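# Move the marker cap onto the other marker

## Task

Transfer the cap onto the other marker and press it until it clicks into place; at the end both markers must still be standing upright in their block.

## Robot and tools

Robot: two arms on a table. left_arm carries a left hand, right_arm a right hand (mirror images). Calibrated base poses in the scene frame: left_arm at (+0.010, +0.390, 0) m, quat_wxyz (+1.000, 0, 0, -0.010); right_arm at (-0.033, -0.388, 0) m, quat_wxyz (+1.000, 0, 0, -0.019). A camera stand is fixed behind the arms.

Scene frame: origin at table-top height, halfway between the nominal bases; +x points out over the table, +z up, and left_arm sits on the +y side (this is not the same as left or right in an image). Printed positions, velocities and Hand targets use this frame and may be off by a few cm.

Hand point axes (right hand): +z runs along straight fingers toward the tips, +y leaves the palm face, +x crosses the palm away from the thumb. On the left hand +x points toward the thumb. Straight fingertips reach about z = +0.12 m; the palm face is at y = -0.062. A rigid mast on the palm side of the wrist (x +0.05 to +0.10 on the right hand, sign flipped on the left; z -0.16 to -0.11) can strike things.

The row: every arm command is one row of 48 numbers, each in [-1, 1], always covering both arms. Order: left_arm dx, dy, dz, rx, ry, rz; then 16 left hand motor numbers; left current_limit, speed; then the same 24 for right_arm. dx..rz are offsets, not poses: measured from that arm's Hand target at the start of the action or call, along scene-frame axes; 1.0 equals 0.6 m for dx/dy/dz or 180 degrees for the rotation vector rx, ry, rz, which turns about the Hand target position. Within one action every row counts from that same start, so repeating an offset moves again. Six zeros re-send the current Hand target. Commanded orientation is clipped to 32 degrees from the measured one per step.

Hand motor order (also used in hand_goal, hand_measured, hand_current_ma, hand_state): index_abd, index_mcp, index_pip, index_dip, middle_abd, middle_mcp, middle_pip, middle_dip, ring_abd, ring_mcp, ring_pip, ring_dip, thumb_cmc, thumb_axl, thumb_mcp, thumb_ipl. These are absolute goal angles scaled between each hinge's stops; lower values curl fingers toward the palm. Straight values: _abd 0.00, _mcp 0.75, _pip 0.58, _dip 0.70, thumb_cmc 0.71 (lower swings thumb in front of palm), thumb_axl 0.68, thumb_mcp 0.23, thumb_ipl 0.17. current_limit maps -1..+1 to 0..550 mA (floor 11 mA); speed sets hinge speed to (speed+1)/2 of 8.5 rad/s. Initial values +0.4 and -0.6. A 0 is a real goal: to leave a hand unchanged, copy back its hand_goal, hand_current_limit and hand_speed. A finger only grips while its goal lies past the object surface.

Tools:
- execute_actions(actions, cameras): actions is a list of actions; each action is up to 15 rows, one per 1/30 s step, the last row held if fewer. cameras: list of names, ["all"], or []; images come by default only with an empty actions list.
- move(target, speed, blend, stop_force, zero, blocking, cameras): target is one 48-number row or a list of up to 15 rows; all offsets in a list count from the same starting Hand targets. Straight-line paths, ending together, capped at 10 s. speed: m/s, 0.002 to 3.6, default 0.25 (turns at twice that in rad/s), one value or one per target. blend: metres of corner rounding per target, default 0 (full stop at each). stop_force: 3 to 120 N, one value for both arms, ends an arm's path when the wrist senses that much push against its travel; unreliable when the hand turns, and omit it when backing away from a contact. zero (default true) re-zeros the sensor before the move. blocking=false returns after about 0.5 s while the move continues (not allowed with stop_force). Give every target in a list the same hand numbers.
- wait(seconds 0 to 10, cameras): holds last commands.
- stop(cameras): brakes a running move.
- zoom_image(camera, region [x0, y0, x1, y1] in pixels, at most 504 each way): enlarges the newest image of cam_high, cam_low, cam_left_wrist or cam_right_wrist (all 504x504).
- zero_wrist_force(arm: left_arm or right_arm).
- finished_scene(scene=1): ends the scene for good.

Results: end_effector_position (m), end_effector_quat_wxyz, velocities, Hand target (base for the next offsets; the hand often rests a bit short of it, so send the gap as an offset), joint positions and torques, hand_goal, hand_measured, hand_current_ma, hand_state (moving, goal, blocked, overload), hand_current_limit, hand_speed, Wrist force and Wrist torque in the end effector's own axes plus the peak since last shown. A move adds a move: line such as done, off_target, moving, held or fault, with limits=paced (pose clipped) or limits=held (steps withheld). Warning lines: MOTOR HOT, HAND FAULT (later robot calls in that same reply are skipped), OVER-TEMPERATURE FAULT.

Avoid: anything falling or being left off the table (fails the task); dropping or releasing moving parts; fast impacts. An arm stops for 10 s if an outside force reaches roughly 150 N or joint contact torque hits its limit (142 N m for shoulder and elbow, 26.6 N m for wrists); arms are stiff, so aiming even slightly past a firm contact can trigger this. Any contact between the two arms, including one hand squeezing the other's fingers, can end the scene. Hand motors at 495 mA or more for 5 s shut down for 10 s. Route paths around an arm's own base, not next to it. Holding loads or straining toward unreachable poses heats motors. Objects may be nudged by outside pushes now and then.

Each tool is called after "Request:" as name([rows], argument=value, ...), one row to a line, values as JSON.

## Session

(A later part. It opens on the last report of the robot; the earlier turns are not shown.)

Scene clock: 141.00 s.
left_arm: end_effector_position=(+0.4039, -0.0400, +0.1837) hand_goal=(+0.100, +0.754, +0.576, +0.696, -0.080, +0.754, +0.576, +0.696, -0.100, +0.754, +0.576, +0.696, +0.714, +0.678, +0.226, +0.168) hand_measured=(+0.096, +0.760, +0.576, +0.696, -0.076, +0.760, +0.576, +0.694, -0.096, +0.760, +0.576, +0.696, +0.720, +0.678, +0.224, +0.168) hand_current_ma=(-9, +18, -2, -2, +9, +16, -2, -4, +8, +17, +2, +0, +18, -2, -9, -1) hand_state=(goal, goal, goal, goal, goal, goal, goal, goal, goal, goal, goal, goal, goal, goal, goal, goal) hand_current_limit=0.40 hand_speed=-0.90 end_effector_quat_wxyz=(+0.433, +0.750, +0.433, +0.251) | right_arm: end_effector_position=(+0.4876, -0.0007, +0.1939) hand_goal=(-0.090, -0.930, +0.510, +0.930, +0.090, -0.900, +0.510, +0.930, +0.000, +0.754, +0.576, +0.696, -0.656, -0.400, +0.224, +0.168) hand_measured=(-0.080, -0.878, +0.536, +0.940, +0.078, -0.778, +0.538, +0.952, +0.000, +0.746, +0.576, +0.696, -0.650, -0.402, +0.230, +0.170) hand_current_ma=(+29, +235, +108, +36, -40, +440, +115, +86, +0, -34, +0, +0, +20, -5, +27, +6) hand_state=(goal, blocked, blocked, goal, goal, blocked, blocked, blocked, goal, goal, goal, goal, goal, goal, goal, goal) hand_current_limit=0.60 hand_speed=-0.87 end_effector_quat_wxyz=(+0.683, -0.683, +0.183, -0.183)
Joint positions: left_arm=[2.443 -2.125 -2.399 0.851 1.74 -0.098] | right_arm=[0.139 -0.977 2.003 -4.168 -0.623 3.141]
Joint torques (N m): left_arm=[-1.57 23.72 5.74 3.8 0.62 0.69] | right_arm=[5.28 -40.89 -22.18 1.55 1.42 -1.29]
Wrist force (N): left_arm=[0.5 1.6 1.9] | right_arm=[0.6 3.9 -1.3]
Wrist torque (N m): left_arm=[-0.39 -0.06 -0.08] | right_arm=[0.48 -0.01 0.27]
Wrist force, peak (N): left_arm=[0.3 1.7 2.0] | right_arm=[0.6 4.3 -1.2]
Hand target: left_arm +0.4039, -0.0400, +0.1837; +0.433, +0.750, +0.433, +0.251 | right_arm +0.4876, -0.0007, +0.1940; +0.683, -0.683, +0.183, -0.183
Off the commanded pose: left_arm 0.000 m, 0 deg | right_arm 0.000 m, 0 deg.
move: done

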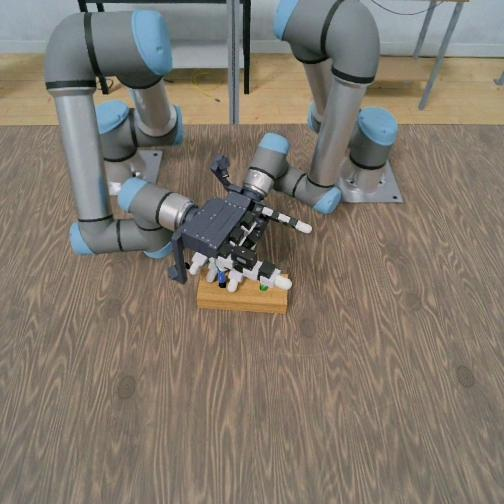

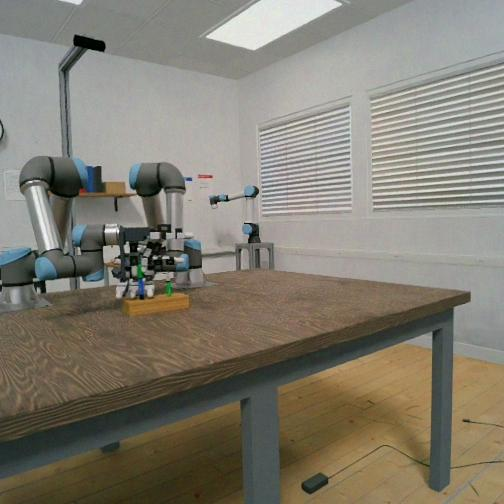

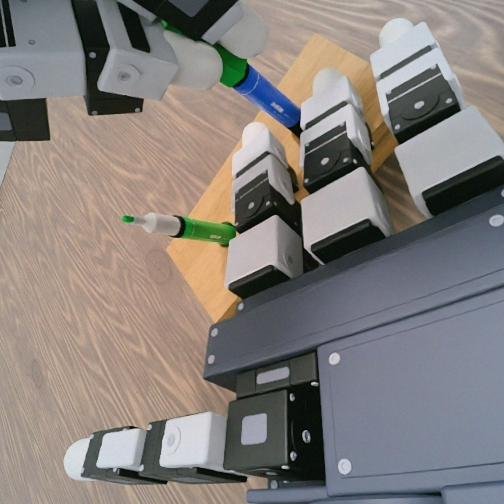

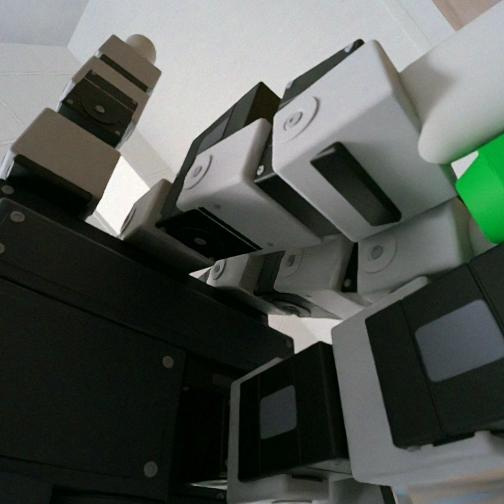

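Request:
move([
  [0,0,0,0,0,0, -0.25,0.754,0.576,0.696, 0.25,0.754,0.576,0.696, -0.1,0.754,0.576,0.696, 0.714,0.678,0.226,0.168, 0.77,-0.92, 0,0,0,0,0,0, -0.09,-0.93,0.51,0.93, 0.09,-0.9,0.51,0.93, 0,0.754,0.576,0.696, -0.657,-0.40,0.2247,0.1676, 0.6,-0.87],
])

Request:
move([
  [0,0,0,0,0,0, -0.25,0.754,0.576,0.696, 0.25,0.754,0.576,0.696, -0.1,0.754,0.576,0.696, 0.714,0.678,0.226,0.168, 0.77,-0.92, 0,0,0,0,0,0, -0.09,-0.6,0.577,0.93, 0.09,-0.6,0.577,0.93, 0,0.754,0.576,0.696, -0.657,-0.40,0.2247,0.1676, 0.6,-0.87],
], cameras=["cam_high","cam_low","cam_left_wrist","cam_right_wrist"])

Request:
zoom_image(camera="cam_low", region=[60, 220, 220, 340])

Request:
zoom_image(camera="cam_left_wrist", region=[150, 0, 400, 220])

Scene clock: 143.00 s.
left_arm: end_effector_position=(+0.4039, -0.0400, +0.1837) hand_goal=(-0.250, +0.754, +0.576, +0.696, +0.250, +0.754, +0.576, +0.696, -0.100, +0.754, +0.576, +0.696, +0.714, +0.678, +0.226, +0.168) hand_measured=(-0.048, +0.760, +0.576, +0.696, +0.062, +0.760, +0.576, +0.694, -0.096, +0.760, +0.576, +0.696, +0.720, +0.678, +0.224, +0.168) hand_current_ma=(+343, +19, -2, -2, -364, +18, -1, -4, +8, +17, +2, +0, +18, -2, -9, -1) hand_state=(moving, goal, goal, goal, moving, goal, goal, goal, goal, goal, goal, goal, goal, goal, goal, goal) hand_current_limit=0.77 hand_speed=-0.92 end_effector_quat_wxyz=(+0.433, +0.750, +0.433, +0.251) | right_arm: end_effector_position=(+0.4876, -0.0007, +0.1940) hand_goal=(-0.090, -0.930, +0.510, +0.930, +0.090, -0.900, +0.510, +0.930, +0.000, +0.754, +0.576, +0.696, -0.656, -0.400, +0.224, +0.168) hand_measured=(-0.080, -0.878, +0.536, +0.940, +0.078, -0.778, +0.538, +0.952, +0.000, +0.746, +0.576, +0.696, -0.650, -0.402, +0.230, +0.170) hand_current_ma=(+29, +235, +108, +36, -40, +440, +115, +86, +0, -34, +0, +0, +20, -5, +27, +6) hand_state=(goal, blocked, blocked, goal, goal, blocked, blocked, blocked, goal, goal, goal, goal, goal, goal, goal, goal) hand_current_limit=0.60 hand_speed=-0.87 end_effector_quat_wxyz=(+0.683, -0.683, +0.183, -0.183)
Joint positions: left_arm=[2.443 -2.125 -2.399 0.851 1.74 -0.098] | right_arm=[0.139 -0.977 2.003 -4.168 -0.623 3.141]
Joint torques (N m): left_arm=[-1.44 26.31 6.18 3.79 0.82 0.62] | right_arm=[8.63 -43.77 -22.32 1.54 0.95 -1.36]
Wrist force (N): left_arm=[0.3 1.7 1.7] | right_arm=[0.8 4.1 -1.0]
Wrist torque (N m): left_arm=[-0.37 -0.07 -0.10] | right_arm=[0.48 -0.04 0.31]
Wrist force, peak (N): left_arm=[0.5 1.9 1.8] | right_arm=[0.9 4.4 -1.4]
Hand target: left_arm +0.4039, -0.0400, +0.1837; +0.433, +0.750, +0.433, +0.251 | right_arm +0.4876, -0.0007, +0.1940; +0.683, -0.683, +0.183, -0.183
Off the commanded pose: left_arm 0.000 m, 0 deg | right_arm 0.000 m, 0 deg.
move: done

Scene clock: 144.00 s.
left_arm: end_effector_position=(+0.4039, -0.0400, +0.1837) hand_goal=(-0.250, +0.754, +0.576, +0.696, +0.250, +0.754, +0.576, +0.696, -0.100, +0.754, +0.576, +0.696, +0.714, +0.678, +0.226, +0.168) hand_measured=(-0.050, +0.762, +0.576, +0.696, +0.066, +0.760, +0.576, +0.694, -0.096, +0.760, +0.576, +0.696, +0.720, +0.678, +0.224, +0.168) hand_current_ma=(+487, +23, +0, -2, -487, +19, -1, -4, +8, +17, +2, +0, +18, -2, -9, -1) hand_state=(blocked, goal, goal, goal, blocked, goal, goal, goal, goal, goal, goal, goal, goal, goal, goal, goal) hand_current_limit=0.77 hand_speed=-0.92 end_effector_quat_wxyz=(+0.433, +0.750, +0.433, +0.251) | right_arm: end_effector_position=(+0.4876, -0.0007, +0.1940) hand_goal=(-0.090, -0.600, +0.578, +0.930, +0.090, -0.600, +0.578, +0.930, +0.000, +0.754, +0.576, +0.696, -0.656, -0.400, +0.224, +0.168) hand_measured=(-0.086, -0.602, +0.576, +0.932, +0.086, -0.602, +0.576, +0.932, +0.000, +0.746, +0.576, +0.696, -0.652, -0.402, +0.228, +0.170) hand_current_ma=(+11, -8, -8, +7, -12, -8, -4, +9, +0, -34, +0, +0, +13, -5, +17, +6) hand_state=(goal, goal, goal, goal, goal, goal, goal, goal, goal, goal, goal, goal, goal, goal, goal, goal) hand_current_limit=0.60 hand_speed=-0.87 end_effector_quat_wxyz=(+0.683, -0.683, +0.183, -0.183)
Joint positions: left_arm=[2.443 -2.125 -2.399 0.851 1.74 -0.098] | right_arm=[0.139 -0.977 2.003 -4.168 -0.623 3.141]
Joint torques (N m): left_arm=[-1.1 25.46 5.68 3.93 0.9 0.6] | right_arm=[8.41 -43.53 -20.85 1.59 0.72 -1.41]
Wrist force (N): left_arm=[0.9 1.7 2.2] | right_arm=[0.7 4.0 -1.4]
Wrist torque (N m): left_arm=[-0.40 -0.02 -0.05] | right_arm=[0.44 -0.03 0.30]
Wrist force, peak (N): left_arm=[0.9 1.7 2.2] | right_arm=[0.9 4.3 -1.5]
Hand target: left_arm +0.4039, -0.0400, +0.1837; +0.433, +0.750, +0.433, +0.251 | right_arm +0.4876, -0.0007, +0.1940; +0.683, -0.683, +0.183, -0.183
Off the commanded pose: left_arm 0.000 m, 0 deg | right_arm 0.000 m, 0 deg.
move: done

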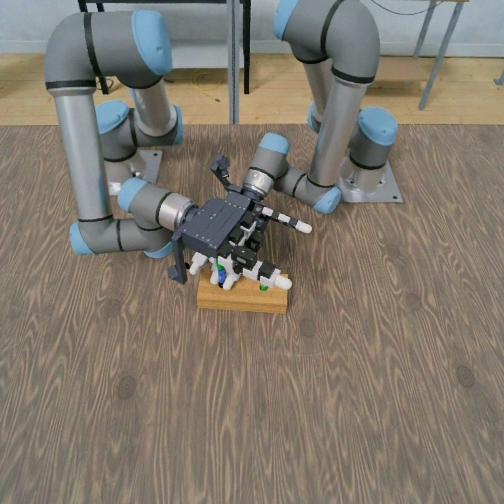

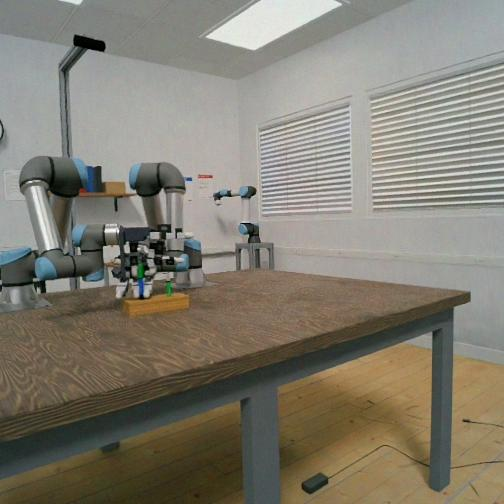

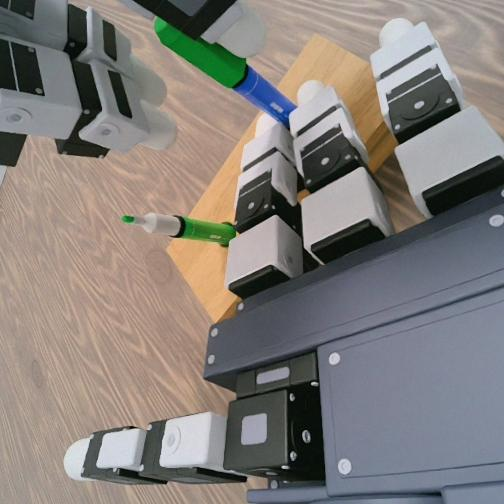

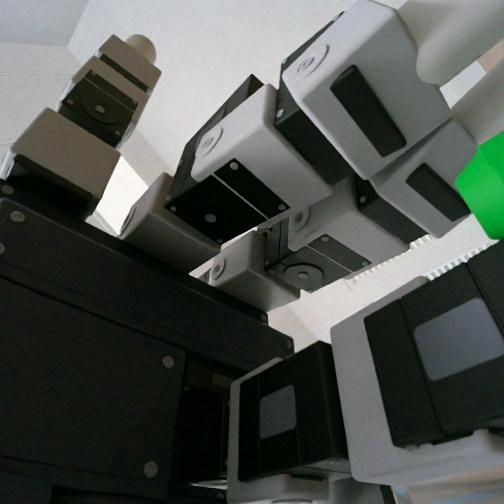

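Scaled by 3.150.

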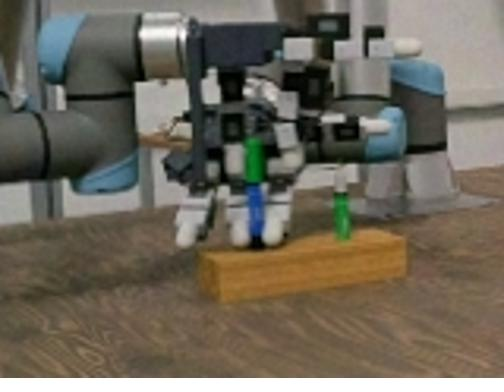

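Scaled by 2.016.

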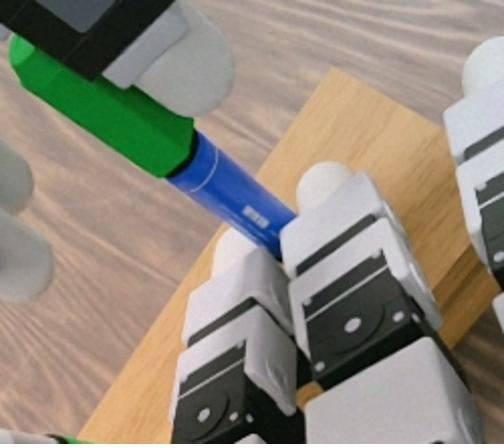

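Request:
move([
  [0,0,0,0,0,0, -0.25,0.754,0.576,0.696, 0.25,0.754,0.576,0.696, -0.1,0.754,0.576,0.696, 0.714,0.678,0.226,0.168, 0.77,-0.92, -0.0042,-0.0072,0,0,0,0, -0.09,-0.55,0.577,0.93, 0.09,-0.55,0.577,0.93, 0,0.754,0.576,0.696, -0.657,-0.40,0.2247,0.1676, 0.6,-0.87],
  [0,0,0,0,0,0, -0.25,0.754,0.576,0.696, 0.25,0.754,0.576,0.696, -0.1,0.754,0.576,0.696, 0.714,0.678,0.226,0.168, 0.77,-0.92, -0.0042,-0.0072,-0.0683,0,0,0, -0.09,-0.55,0.577,0.93, 0.09,-0.55,0.577,0.93, 0,0.754,0.576,0.696, -0.657,-0.40,0.2247,0.1676, 0.6,-0.87],
], speed=0.04, cameras=["cam_high","cam_low","cam_left_wrist","cam_right_wrist"])

Request:
zoom_image(camera="cam_low", region=[60, 220, 220, 340])

Request:
zoom_image(camera="cam_left_wrist", region=[150, 0, 400, 220])

Scene clock: 149.47 s.
left_arm: end_effector_position=(+0.4039, -0.0400, +0.1837) hand_goal=(-0.250, +0.754, +0.576, +0.696, +0.250, +0.754, +0.576, +0.696, -0.100, +0.754, +0.576, +0.696, +0.714, +0.678, +0.226, +0.168) hand_measured=(-0.050, +0.762, +0.576, +0.696, +0.068, +0.762, +0.576, +0.694, -0.096, +0.760, +0.576, +0.696, +0.720, +0.678, +0.224, +0.168) hand_current_ma=(+487, +26, +1, -2, -487, +24, +1, -4, +8, +17, +2, +0, +18, -2, -9, -1) hand_state=(blocked, goal, goal, goal, blocked, goal, goal, goal, goal, goal, goal, goal, goal, goal, goal, goal) hand_current_limit=0.77 hand_speed=-0.92 end_effector_quat_wxyz=(+0.433, +0.750, +0.433, +0.251) | right_arm: end_effector_position=(+0.4850, -0.0050, +0.1531) hand_goal=(-0.090, -0.550, +0.578, +0.930, +0.090, -0.550, +0.578, +0.930, +0.000, +0.754, +0.576, +0.696, -0.656, -0.400, +0.224, +0.168) hand_measured=(-0.086, -0.554, +0.576, +0.932, +0.086, -0.554, +0.576, +0.932, +0.000, +0.746, +0.576, +0.696, -0.652, -0.402, +0.228, +0.170) hand_current_ma=(+11, -11, -8, +7, -12, -11, -4, +9, +0, -34, +0, +0, +11, -5, +14, +6) hand_state=(goal, goal, goal, goal, goal, goal, goal, goal, goal, goal, goal, goal, goal, goal, goal, goal) hand_current_limit=0.60 hand_speed=-0.87 end_effector_quat_wxyz=(+0.683, -0.683, +0.183, -0.183)
Joint positions: left_arm=[2.443 -2.125 -2.399 0.851 1.74 -0.098] | right_arm=[0.129 -0.889 2.014 -4.267 -0.614 3.141]
Joint torques (N m): left_arm=[-1.19 27.46 6.39 3.86 1.02 0.16] | right_arm=[-9.46 -24.94 -20.02 -3.94 2.47 1.43]
Wrist force (N): left_arm=[1.7 1.6 2.5] | right_arm=[0.7 4.1 -1.3]
Wrist torque (N m): left_arm=[-0.43 0.06 0.01] | right_arm=[0.44 -0.02 0.37]
Wrist force, peak (N): left_arm=[1.9 1.8 2.6] | right_arm=[1.0 4.6 -1.6]
Hand target: left_arm +0.4039, -0.0400, +0.1837; +0.433, +0.750, +0.433, +0.251 | right_arm +0.4850, -0.0050, +0.1530; +0.683, -0.683, +0.183, -0.183
Off the commanded pose: left_arm 0.000 m, 0 deg | right_arm 0.000 m, 0 deg.
move: done

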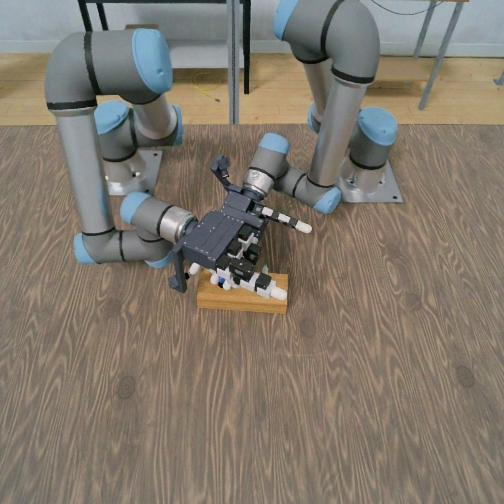

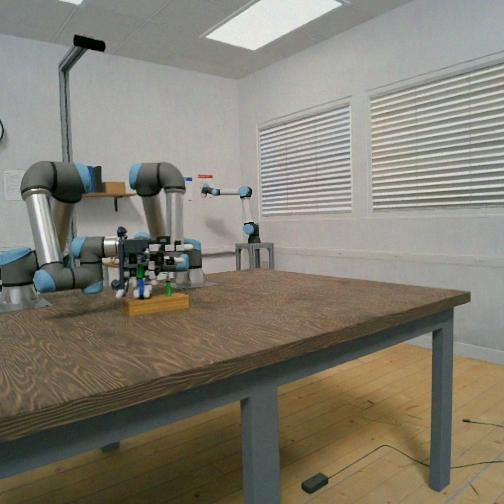

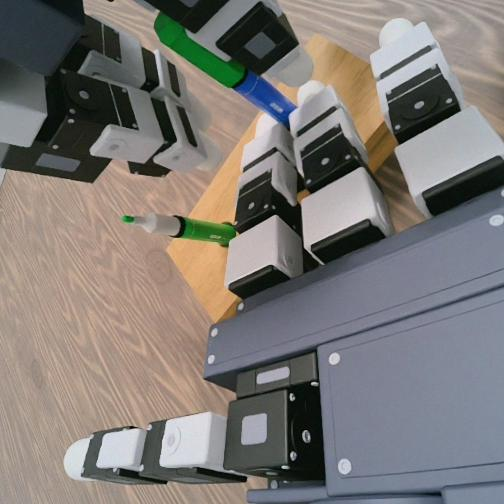

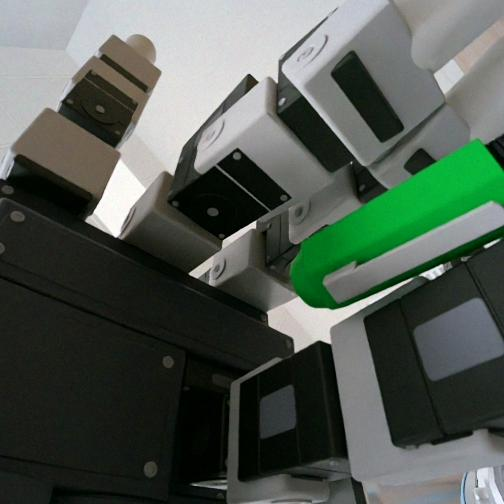

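Scaled by 3.150.

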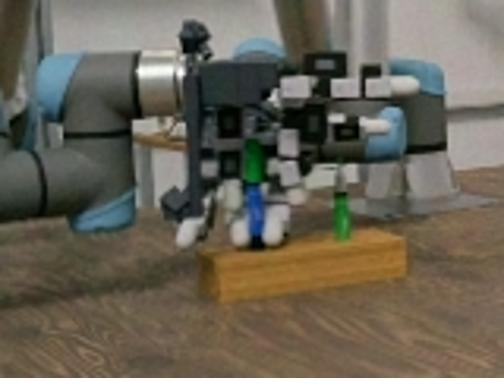

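Scaled by 2.016.

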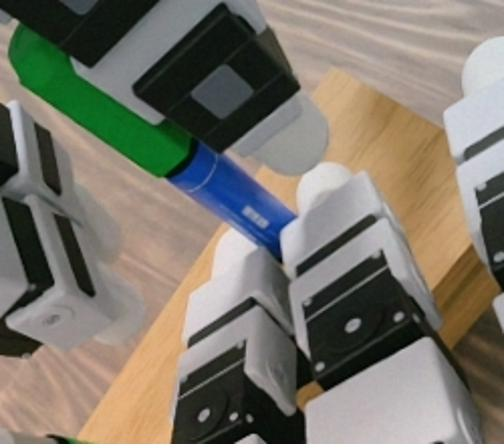

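Request:
move([
  [0,0,0,0,0,0, -0.25,0.754,0.576,0.696, 0.25,0.754,0.576,0.696, -0.1,0.754,0.576,0.696, 0.714,0.678,0.226,0.168, 0.77,-0.92, 0,0,0,0,0,0, -0.09,-0.87,0.533,0.95, 0.09,-0.87,0.533,0.95, 0,0.754,0.576,0.696, -0.657,-0.40,0.2247,0.1676, 0.3,-0.88],
], cameras=["cam_high","cam_low","cam_left_wrist","cam_right_wrist"])

Request:
zoom_image(camera="cam_low", region=[60, 220, 220, 340])

Request:
zoom_image(camera="cam_left_wrist", region=[150, 0, 400, 220])

Request:
zoom_image(camera="cam_high", region=[180, 240, 280, 320])

Scene clock: 151.37 s.
left_arm: end_effector_position=(+0.4039, -0.0400, +0.1837) hand_goal=(-0.250, +0.754, +0.576, +0.696, +0.250, +0.754, +0.576, +0.696, -0.100, +0.754, +0.576, +0.696, +0.714, +0.678, +0.226, +0.168) hand_measured=(-0.050, +0.760, +0.576, +0.696, +0.068, +0.762, +0.576, +0.694, -0.096, +0.760, +0.576, +0.696, +0.720, +0.678, +0.224, +0.168) hand_current_ma=(+487, +21, +1, -2, -487, +24, +1, -4, +8, +17, +2, +0, +18, -2, -9, -1) hand_state=(blocked, goal, goal, goal, blocked, goal, goal, goal, goal, goal, goal, goal, goal, goal, goal, goal) hand_current_limit=0.77 hand_speed=-0.92 end_effector_quat_wxyz=(+0.433, +0.750, +0.433, +0.251) | right_arm: end_effector_position=(+0.4850, -0.0050, +0.1530) hand_goal=(-0.090, -0.870, +0.534, +0.950, +0.090, -0.870, +0.534, +0.950, +0.000, +0.754, +0.576, +0.696, -0.656, -0.400, +0.224, +0.168) hand_measured=(-0.084, -0.772, +0.550, +0.954, +0.074, -0.740, +0.548, +0.948, +0.000, +0.746, +0.576, +0.696, -0.646, -0.402, +0.230, +0.170) hand_current_ma=(+17, +357, +64, +10, -50, +357, +56, -9, +0, -34, +0, +0, +39, -5, +25, +6) hand_state=(goal, blocked, goal, goal, goal, blocked, goal, goal, goal, goal, goal, goal, goal, goal, goal, goal) hand_current_limit=0.30 hand_speed=-0.88 end_effector_quat_wxyz=(+0.683, -0.683, +0.183, -0.183)
Joint positions: left_arm=[2.443 -2.125 -2.399 0.851 1.74 -0.098] | right_arm=[0.129 -0.889 2.014 -4.267 -0.614 3.141]
Joint torques (N m): left_arm=[-0.68 28.68 5.89 3.88 0.74 0.16] | right_arm=[-9.4 -25.98 -19.72 -4.08 2.45 1.24]
Wrist force (N): left_arm=[0.0 2.2 2.6] | right_arm=[0.8 4.3 -0.6]
Wrist torque (N m): left_arm=[-0.47 -0.08 -0.12] | right_arm=[0.52 -0.02 0.38]
Wrist force, peak (N): left_arm=[1.7 1.6 2.8] | right_arm=[0.7 4.6 -0.9]
Hand target: left_arm +0.4039, -0.0400, +0.1837; +0.433, +0.750, +0.433, +0.251 | right_arm +0.4850, -0.0050, +0.1530; +0.683, -0.683, +0.183, -0.183
Off the commanded pose: left_arm 0.000 m, 0 deg | right_arm 0.000 m, 0 deg.
move: done

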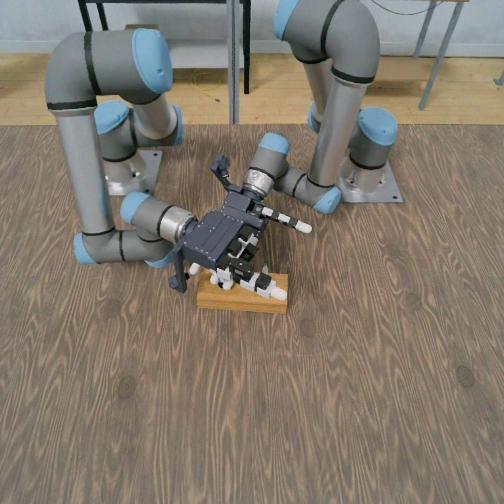

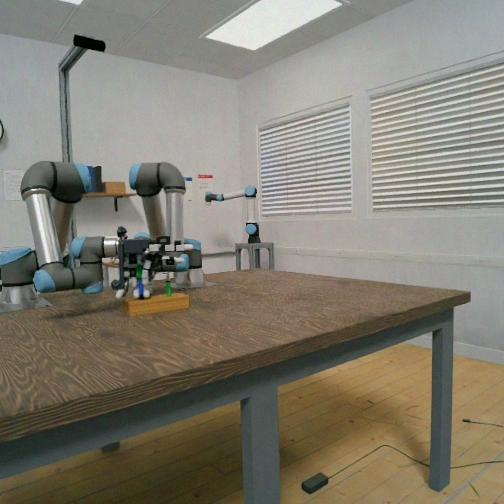

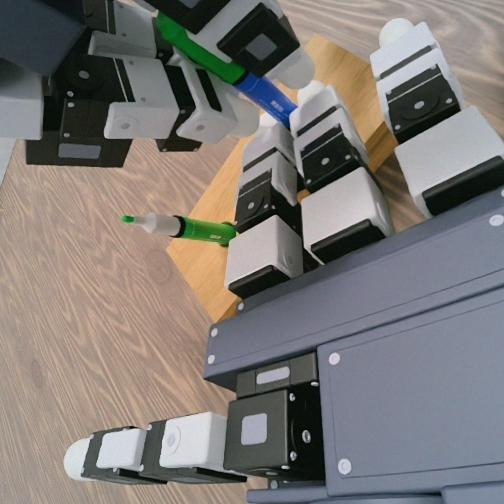

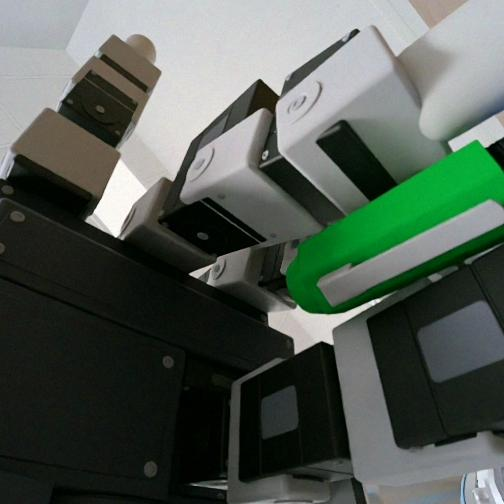

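Scaled by 3.150.

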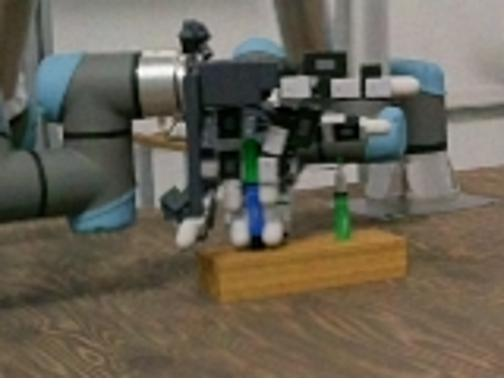

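Scaled by 2.016.

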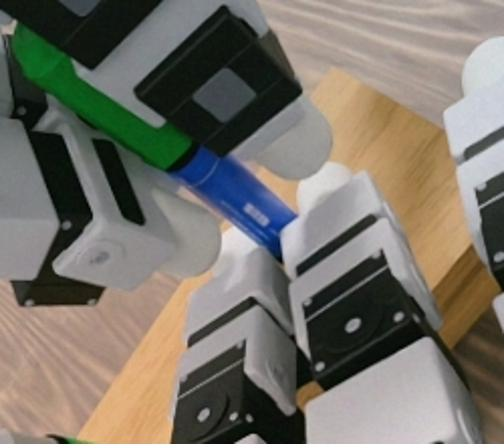

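Scaled by 5.040.

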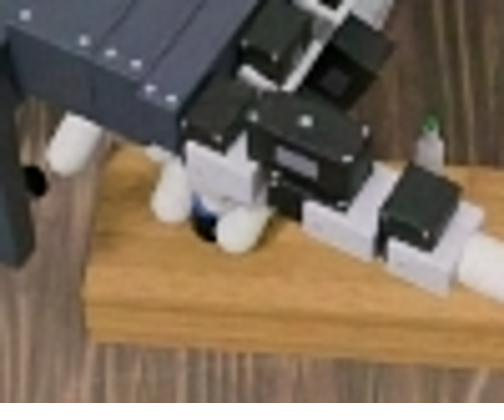

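Request:
move([
  [0,0,0,0,0,0, -0.3,0.754,0.576,0.696, 0.3,0.754,0.576,0.696, -0.1,0.754,0.576,0.696, 0.714,0.678,0.226,0.168, 0.77,-0.92, 0.0033,0.0058,0,0,0,0, -0.09,-0.87,0.533,0.95, 0.09,-0.87,0.533,0.95, 0,0.754,0.576,0.696, -0.657,-0.40,0.2247,0.1676, 0.3,-0.88],
], speed=0.02)

Request:
move([
  [0,0,0,0,0,0, -0.3,0.754,0.576,0.696, 0.3,0.754,0.576,0.696, -0.1,0.754,0.576,0.696, 0.714,0.678,0.226,0.168, 0.77,-0.92, 0,0,0,0,0,0, -0.09,-0.95,0.533,0.93, 0.09,-0.92,0.533,0.93, 0,0.754,0.576,0.696, -0.657,-0.40,0.2247,0.1676, 0.77,-0.88],
], cameras=["cam_low","cam_left_wrist","cam_right_wrist"])

Request:
zoom_image(camera="cam_low", region=[60, 220, 220, 340])

Request:
zoom_image(camera="cam_left_wrist", region=[150, 0, 400, 220])

Scene clock: 153.33 s.
left_arm: end_effector_position=(+0.4039, -0.0400, +0.1837) hand_goal=(-0.300, +0.754, +0.576, +0.696, +0.300, +0.754, +0.576, +0.696, -0.100, +0.754, +0.576, +0.696, +0.714, +0.678, +0.226, +0.168) hand_measured=(-0.050, +0.760, +0.576, +0.696, +0.070, +0.760, +0.576, +0.694, -0.096, +0.760, +0.576, +0.696, +0.720, +0.678, +0.224, +0.168) hand_current_ma=(+487, +20, +1, -2, -487, +16, +1, -4, +8, +17, +2, +0, +18, -2, -9, -1) hand_state=(blocked, goal, goal, goal, blocked, goal, goal, goal, goal, goal, goal, goal, goal, goal, goal, goal) hand_current_limit=0.77 hand_speed=-0.92 end_effector_quat_wxyz=(+0.433, +0.750, +0.433, +0.251) | right_arm: end_effector_position=(+0.4870, -0.0016, +0.1530) hand_goal=(-0.090, -0.870, +0.534, +0.950, +0.090, -0.870, +0.534, +0.950, +0.000, +0.754, +0.576, +0.696, -0.656, -0.400, +0.224, +0.168) hand_measured=(-0.082, -0.782, +0.550, +0.954, +0.074, -0.742, +0.548, +0.948, +0.000, +0.746, +0.576, +0.696, -0.644, -0.402, +0.230, +0.170) hand_current_ma=(+26, +357, +64, +11, -53, +357, +57, -9, +0, -34, +0, +0, +47, -5, +31, +6) hand_state=(goal, blocked, goal, goal, goal, blocked, goal, goal, goal, goal, goal, goal, goal, goal, goal, goal) hand_current_limit=0.30 hand_speed=-0.88 end_effector_quat_wxyz=(+0.683, -0.683, +0.183, -0.183)
Joint positions: left_arm=[2.443 -2.125 -2.399 0.851 1.74 -0.098] | right_arm=[0.137 -0.885 2.005 -4.262 -0.621 3.141]
Joint torques (N m): left_arm=[-1.96 28.91 5.99 3.86 0.69 0.15] | right_arm=[11.58 -25.92 -19.99 1.56 -3.21 1.03]
Wrist force (N): left_arm=[2.4 2.1 3.1] | right_arm=[0.3 4.3 -1.9]
Wrist torque (N m): left_arm=[-0.51 0.20 0.06] | right_arm=[0.53 0.03 0.36]
Wrist force, peak (N): left_arm=[2.7 2.5 3.9] | right_arm=[0.4 4.5 -1.6]
Hand target: left_arm +0.4039, -0.0400, +0.1837; +0.433, +0.750, +0.433, +0.251 | right_arm +0.4870, -0.0015, +0.1530; +0.683, -0.683, +0.183, -0.183
Off the commanded pose: left_arm 0.000 m, 0 deg | right_arm 0.000 m, 0 deg.
move: done

Scene clock: 153.83 s.
left_arm: end_effector_position=(+0.4039, -0.0400, +0.1837) hand_goal=(-0.300, +0.754, +0.576, +0.696, +0.300, +0.754, +0.576, +0.696, -0.100, +0.754, +0.576, +0.696, +0.714, +0.678, +0.226, +0.168) hand_measured=(-0.050, +0.760, +0.576, +0.696, +0.070, +0.758, +0.576, +0.694, -0.096, +0.760, +0.576, +0.696, +0.720, +0.678, +0.224, +0.168) hand_current_ma=(+487, +19, +1, -2, -487, +13, +1, -4, +8, +17, +2, +0, +18, -2, -9, -1) hand_state=(blocked, goal, goal, goal, blocked, goal, goal, goal, goal, goal, goal, goal, goal, goal, goal, goal) hand_current_limit=0.77 hand_speed=-0.92 end_effector_quat_wxyz=(+0.433, +0.750, +0.433, +0.251) | right_arm: end_effector_position=(+0.4870, -0.0015, +0.1530) hand_goal=(-0.090, -0.950, +0.534, +0.930, +0.090, -0.920, +0.534, +0.930, +0.000, +0.754, +0.576, +0.696, -0.656, -0.400, +0.224, +0.168) hand_measured=(-0.080, -0.794, +0.558, +0.948, +0.070, -0.752, +0.554, +0.932, +0.000, +0.746, +0.576, +0.696, -0.640, -0.402, +0.232, +0.170) hand_current_ma=(+29, +487, +93, +66, -71, +487, +82, +9, +0, -34, +0, +0, +63, -5, +43, +6) hand_state=(goal, blocked, blocked, goal, blocked, blocked, blocked, goal, goal, goal, goal, goal, goal, goal, goal, goal) hand_current_limit=0.77 hand_speed=-0.88 end_effector_quat_wxyz=(+0.683, -0.683, +0.183, -0.183)
Joint positions: left_arm=[2.443 -2.125 -2.399 0.851 1.74 -0.098] | right_arm=[0.137 -0.885 2.005 -4.262 -0.621 3.141]
Joint torques (N m): left_arm=[-1.97 29.02 6.09 4.04 0.82 0.06] | right_arm=[11.02 -25.94 -20.49 1.62 -3.14 0.59]
Wrist force (N): left_arm=[1.7 2.3 3.8] | right_arm=[-0.1 4.7 -1.2]
Wrist torque (N m): left_arm=[-0.58 0.07 0.01] | right_arm=[0.56 0.07 0.35]
Wrist force, peak (N): left_arm=[1.7 2.7 3.8] | right_arm=[0.5 4.7 -1.6]
Hand target: left_arm +0.4039, -0.0400, +0.1837; +0.433, +0.750, +0.433, +0.251 | right_arm +0.4870, -0.0015, +0.1530; +0.683, -0.683, +0.183, -0.183
Off the commanded pose: left_arm 0.000 m, 0 deg | right_arm 0.000 m, 0 deg.
move: done
Images, in order (width x height): cam_low 504x504, cam_left_wrist 504x504, cam_right_wrist 504x504.

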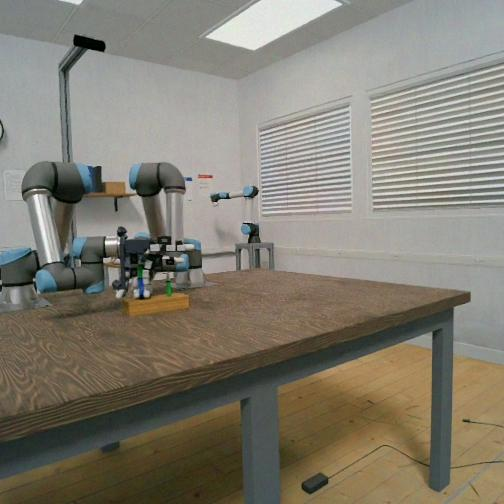

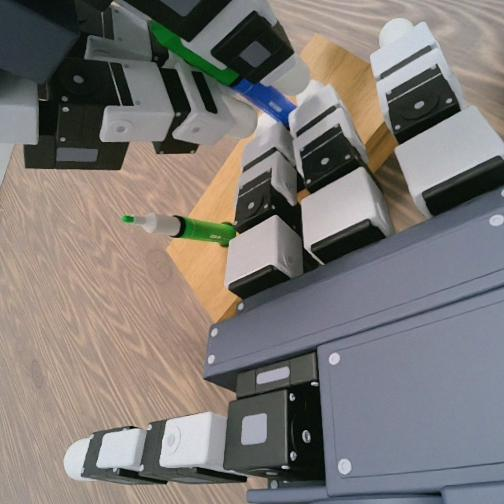

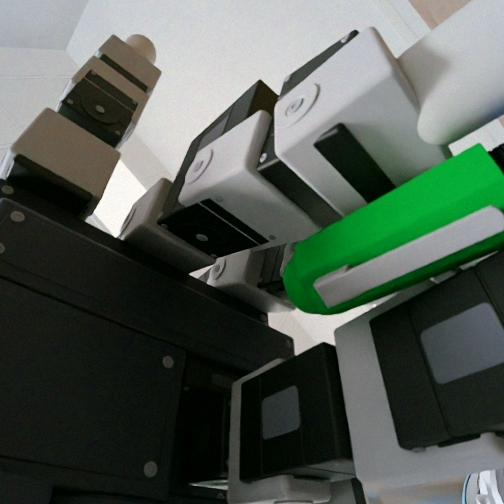

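Scaled by 3.150.

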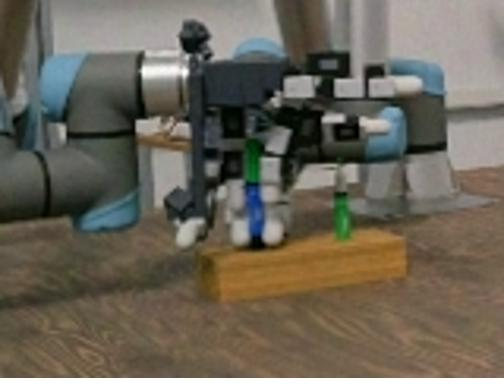

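Scaled by 2.016.

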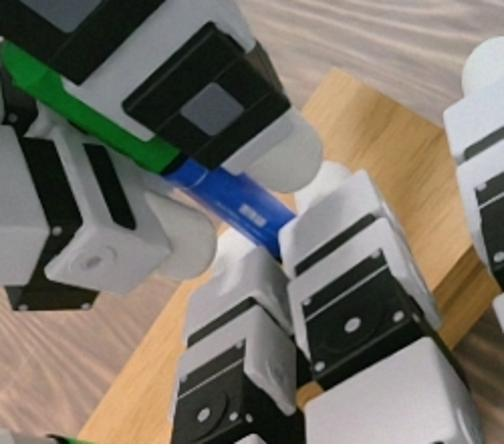

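Request:
move([
  [0,0,0,0,0,0, -0.3,0.754,0.576,0.696, 0.3,0.754,0.576,0.696, -0.1,0.754,0.576,0.696, 0.714,0.678,0.226,0.168, 0.77,-0.92, 0,0,0.008,0,0,0, -0.09,-0.95,0.533,0.93, 0.09,-0.92,0.533,0.93, 0,0.754,0.576,0.696, -0.657,-0.40,0.2247,0.1676, 0.77,-0.88],
], speed=0.02, cameras=["cam_low","cam_left_wrist","cam_right_wrist"])

Request:
zoom_image(camera="cam_left_wrist", region=[150, 0, 400, 220])

Scene clock: 155.30 s.
left_arm: end_effector_position=(+0.4039, -0.0400, +0.1837) hand_goal=(-0.300, +0.754, +0.576, +0.696, +0.300, +0.754, +0.576, +0.696, -0.100, +0.754, +0.576, +0.696, +0.714, +0.678, +0.226, +0.168) hand_measured=(-0.050, +0.750, +0.572, +0.696, +0.070, +0.752, +0.572, +0.694, -0.096, +0.760, +0.576, +0.696, +0.720, +0.678, +0.224, +0.168) hand_current_ma=(+487, -15, -14, -2, -487, -8, -10, -4, +8, +17, +2, +0, +18, -2, -9, -1) hand_state=(blocked, goal, goal, goal, blocked, goal, goal, goal, goal, goal, goal, goal, goal, goal, goal, goal) hand_current_limit=0.77 hand_speed=-0.92 end_effector_quat_wxyz=(+0.433, +0.750, +0.433, +0.251) | right_arm: end_effector_position=(+0.4870, -0.0015, +0.1577) hand_goal=(-0.090, -0.950, +0.534, +0.930, +0.090, -0.920, +0.534, +0.930, +0.000, +0.754, +0.576, +0.696, -0.656, -0.400, +0.224, +0.168) hand_measured=(-0.084, -0.880, +0.550, +0.936, +0.078, -0.784, +0.558, +0.936, +0.000, +0.746, +0.576, +0.696, -0.640, -0.402, +0.234, +0.170) hand_current_ma=(+18, +326, +64, +25, -42, +485, +95, +19, +0, -34, +0, +0, +61, -5, +50, +9) hand_state=(goal, blocked, goal, goal, goal, blocked, blocked, goal, goal, goal, goal, goal, goal, goal, goal, goal) hand_current_limit=0.77 hand_speed=-0.88 end_effector_quat_wxyz=(+0.683, -0.683, +0.183, -0.183) end_effector_velocity=(-0.001, +0.001, +0.002) end_effector_angular_velocity=(+0.000, -0.002, +0.002)
Joint positions: left_arm=[2.443 -2.125 -2.399 0.851 1.74 -0.098] | right_arm=[0.137 -0.896 2.005 -4.251 -0.621 3.141]
Joint velocities: left_arm=[within noise] | right_arm=[0.002 -0.005 0 0.002 0 0.001]
Joint torques (N m): left_arm=[-1.38 29.64 6.85 3.86 0.71 -0.03] | right_arm=[10.01 -44.11 0.08 1.47 -2.61 0.67]
Wrist force (N): left_arm=[-0.1 3.5 2.9] | right_arm=[-0.1 5.1 -1.3]
Wrist torque (N m): left_arm=[-0.55 -0.12 -0.13] | right_arm=[0.55 0.07 0.36]
Wrist force, peak (N): left_arm=[-0.4 3.6 3.7] | right_arm=[0.3 6.1 -0.8]
Hand target: left_arm +0.4039, -0.0400, +0.1837; +0.433, +0.750, +0.433, +0.251 | right_arm +0.4870, -0.0015, +0.1578; +0.683, -0.683, +0.183, -0.183
Off the commanded pose: left_arm 0.000 m, 0 deg | right_arm 0.000 m, 0 deg.
move: done
Images, in order (width x height): cam_low 504x504, cam_left_wrist 504x504, cam_right_wrist 504x504.

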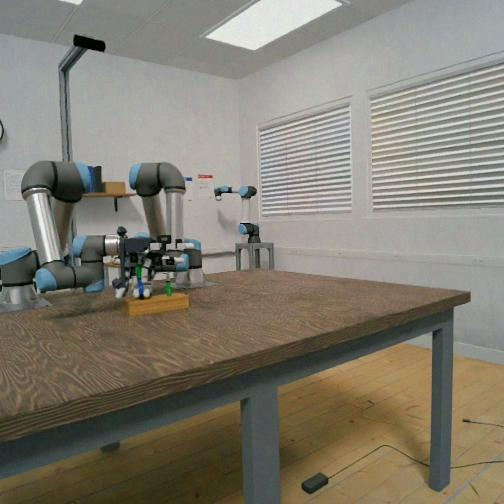

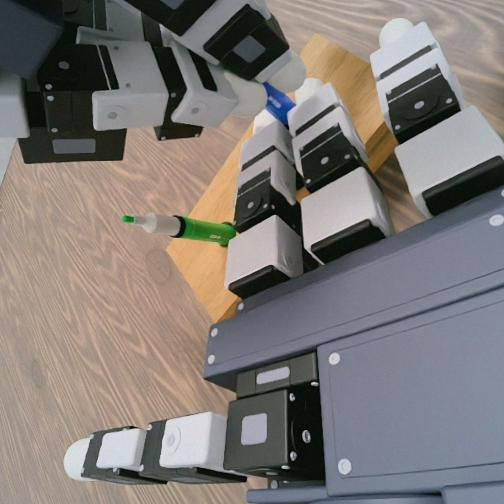

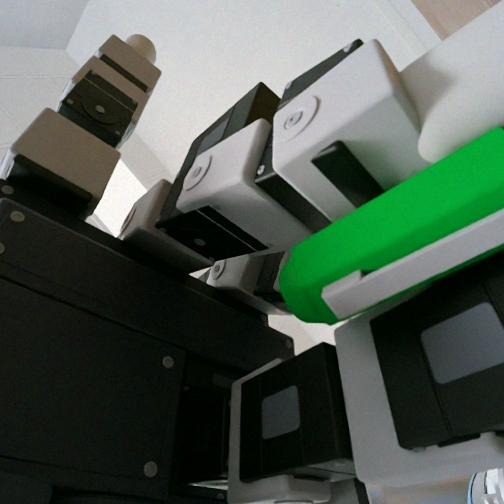

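Scaled by 2.016.

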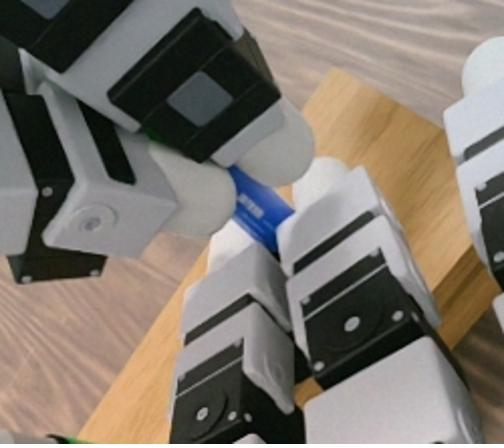

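Request:
move([
  [0,0,0,0,0,0, -0.3,0.754,0.576,0.696, 0.3,0.754,0.576,0.696, -0.1,0.754,0.576,0.696, 0.714,0.678,0.226,0.168, 0.77,-0.92, 0,0,0,0,0,0, -0.09,-0.65,0.577,0.95, 0.09,-0.65,0.577,0.95, 0,0.754,0.576,0.696, -0.657,-0.40,0.2247,0.1676, 0.4,-0.85],
  [0,0,0,0,0,0, -0.3,0.754,0.576,0.696, 0.3,0.754,0.576,0.696, -0.1,0.754,0.576,0.696, 0.714,0.678,0.226,0.168, 0.77,-0.92, 0.0055,-0.0065,-0.0078,0,0,0, -0.09,-0.65,0.577,0.95, 0.09,-0.65,0.577,0.95, 0,0.754,0.576,0.696, -0.657,-0.40,0.2247,0.1676, 0.4,-0.85],
], speed=0.03)

Request:
move([
  [0,0,0,0,0,0, -0.3,0.754,0.576,0.696, 0.3,0.754,0.576,0.696, -0.1,0.754,0.576,0.696, 0.714,0.678,0.226,0.168, 0.77,-0.92, 0,0,0,0,0,0, -0.09,-0.87,0.533,0.95, 0.09,-0.87,0.533,0.95, 0,0.754,0.576,0.696, -0.657,-0.40,0.2247,0.1676, 0.2,-0.88],
], cameras=["cam_low","cam_left_wrist","cam_right_wrist"])

Request:
zoom_image(camera="cam_left_wrist", region=[150, 0, 400, 220])

Scene clock: 179.37 s.
left_arm: end_effector_position=(+0.4039, -0.0400, +0.1837) hand_goal=(-0.300, +0.754, +0.576, +0.696, +0.300, +0.754, +0.576, +0.696, -0.100, +0.754, +0.576, +0.696, +0.714, +0.678, +0.226, +0.168) hand_measured=(-0.050, +0.758, +0.574, +0.696, +0.070, +0.756, +0.574, +0.694, -0.096, +0.760, +0.576, +0.696, +0.720, +0.678, +0.224, +0.168) hand_current_ma=(+487, +9, -6, -2, -487, +3, -8, -4, +8, +17, +2, +0, +18, -2, -9, -1) hand_state=(blocked, goal, goal, goal, blocked, goal, goal, goal, goal, goal, goal, goal, goal, goal, goal, goal) hand_current_limit=0.77 hand_speed=-0.92 end_effector_quat_wxyz=(+0.433, +0.750, +0.433, +0.251) | right_arm: end_effector_position=(+0.4903, -0.0054, +0.1532) hand_goal=(-0.090, -0.650, +0.578, +0.950, +0.090, -0.650, +0.578, +0.950, +0.000, +0.754, +0.576, +0.696, -0.656, -0.400, +0.224, +0.168) hand_measured=(-0.086, -0.652, +0.576, +0.948, +0.086, -0.652, +0.582, +0.948, +0.000, +0.746, +0.576, +0.696, -0.648, -0.400, +0.230, +0.170) hand_current_ma=(+11, -6, -5, -4, -11, -6, +11, -5, +0, -34, +0, +0, +33, -3, +32, +8) hand_state=(goal, goal, goal, goal, goal, goal, goal, goal, goal, goal, goal, goal, goal, goal, goal, goal) hand_current_limit=0.40 hand_speed=-0.85 end_effector_quat_wxyz=(+0.683, -0.683, +0.183, -0.183)
Joint positions: left_arm=[2.443 -2.125 -2.399 0.851 1.74 -0.098] | right_arm=[0.127 -0.883 2 -4.258 -0.612 3.141]
Joint torques (N m): left_arm=[-0.69 30.32 6.31 3.76 0.72 -0.17] | right_arm=[-9.18 -25.91 -20.46 -4.06 2.75 -0.33]
Wrist force (N): left_arm=[2.6 2.3 4.0] | right_arm=[0.2 3.7 -2.1]
Wrist torque (N m): left_arm=[-0.58 0.22 0.07] | right_arm=[0.44 0.04 0.33]
Wrist force, peak (N): left_arm=[1.2 2.7 4.6] | right_arm=[0.2 5.7 -1.4]
Hand target: left_arm +0.4039, -0.0400, +0.1837; +0.433, +0.750, +0.433, +0.251 | right_arm +0.4903, -0.0054, +0.1532; +0.683, -0.683, +0.183, -0.183
Off the commanded pose: left_arm 0.000 m, 0 deg | right_arm 0.000 m, 0 deg.
move: done

Scene clock: 180.03 s.
left_arm: end_effector_position=(+0.4039, -0.0400, +0.1837) hand_goal=(-0.300, +0.754, +0.576, +0.696, +0.300, +0.754, +0.576, +0.696, -0.100, +0.754, +0.576, +0.696, +0.714, +0.678, +0.226, +0.168) hand_measured=(-0.050, +0.756, +0.574, +0.696, +0.070, +0.754, +0.574, +0.694, -0.096, +0.760, +0.576, +0.696, +0.720, +0.678, +0.224, +0.168) hand_current_ma=(+487, +5, -6, -2, -487, +2, -8, -4, +8, +17, +2, +0, +18, -2, -9, -1) hand_state=(blocked, goal, goal, goal, blocked, goal, goal, goal, goal, goal, goal, goal, goal, goal, goal, goal) hand_current_limit=0.77 hand_speed=-0.92 end_effector_quat_wxyz=(+0.433, +0.750, +0.433, +0.251) | right_arm: end_effector_position=(+0.4903, -0.0054, +0.1532) hand_goal=(-0.090, -0.870, +0.534, +0.950, +0.090, -0.870, +0.534, +0.950, +0.000, +0.754, +0.576, +0.696, -0.656, -0.400, +0.224, +0.168) hand_measured=(-0.086, -0.764, +0.550, +0.952, +0.078, -0.740, +0.548, +0.948, +0.000, +0.746, +0.576, +0.696, -0.642, -0.400, +0.232, +0.170) hand_current_ma=(+11, +328, +58, +9, -39, +330, +51, -5, +0, -34, +0, +0, +55, -3, +38, +8) hand_state=(goal, blocked, goal, goal, goal, blocked, goal, goal, goal, goal, goal, goal, goal, goal, goal, goal) hand_current_limit=0.20 hand_speed=-0.88 end_effector_quat_wxyz=(+0.683, -0.683, +0.183, -0.183)
Joint positions: left_arm=[2.443 -2.125 -2.399 0.851 1.74 -0.098] | right_arm=[0.127 -0.883 2 -4.258 -0.612 3.141]
Joint torques (N m): left_arm=[-1.84 31.11 6.15 3.83 0.88 -0.09] | right_arm=[-10.59 -25.6 -20.31 -3.94 2.37 1.23]
Wrist force (N): left_arm=[0.6 3.0 3.6] | right_arm=[0.2 4.0 -0.9]
Wrist torque (N m): left_arm=[-0.57 0.01 -0.08] | right_arm=[0.48 0.04 0.35]
Wrist force, peak (N): left_arm=[2.8 2.6 3.9] | right_arm=[0.4 4.2 -2.0]
Hand target: left_arm +0.4039, -0.0400, +0.1837; +0.433, +0.750, +0.433, +0.251 | right_arm +0.4903, -0.0054, +0.1532; +0.683, -0.683, +0.183, -0.183
Off the commanded pose: left_arm 0.000 m, 0 deg | right_arm 0.000 m, 0 deg.
move: done
Images, in order (width x height): cam_low 504x504, cam_left_wrist 504x504, cam_right_wrist 504x504.

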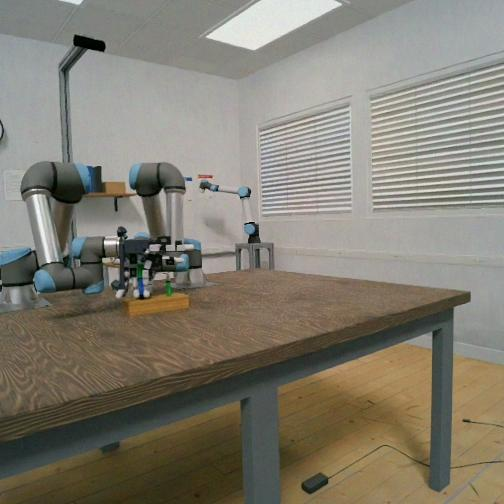

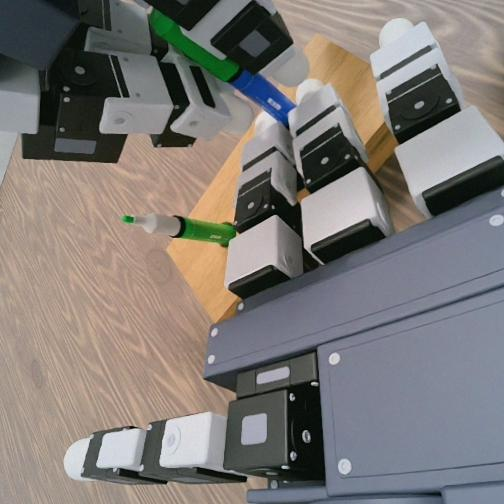

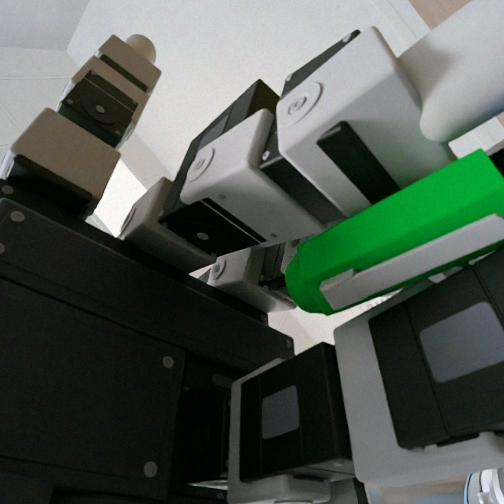

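Scaled by 2.016.

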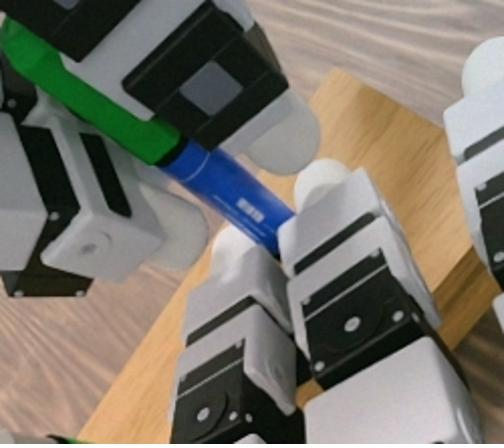

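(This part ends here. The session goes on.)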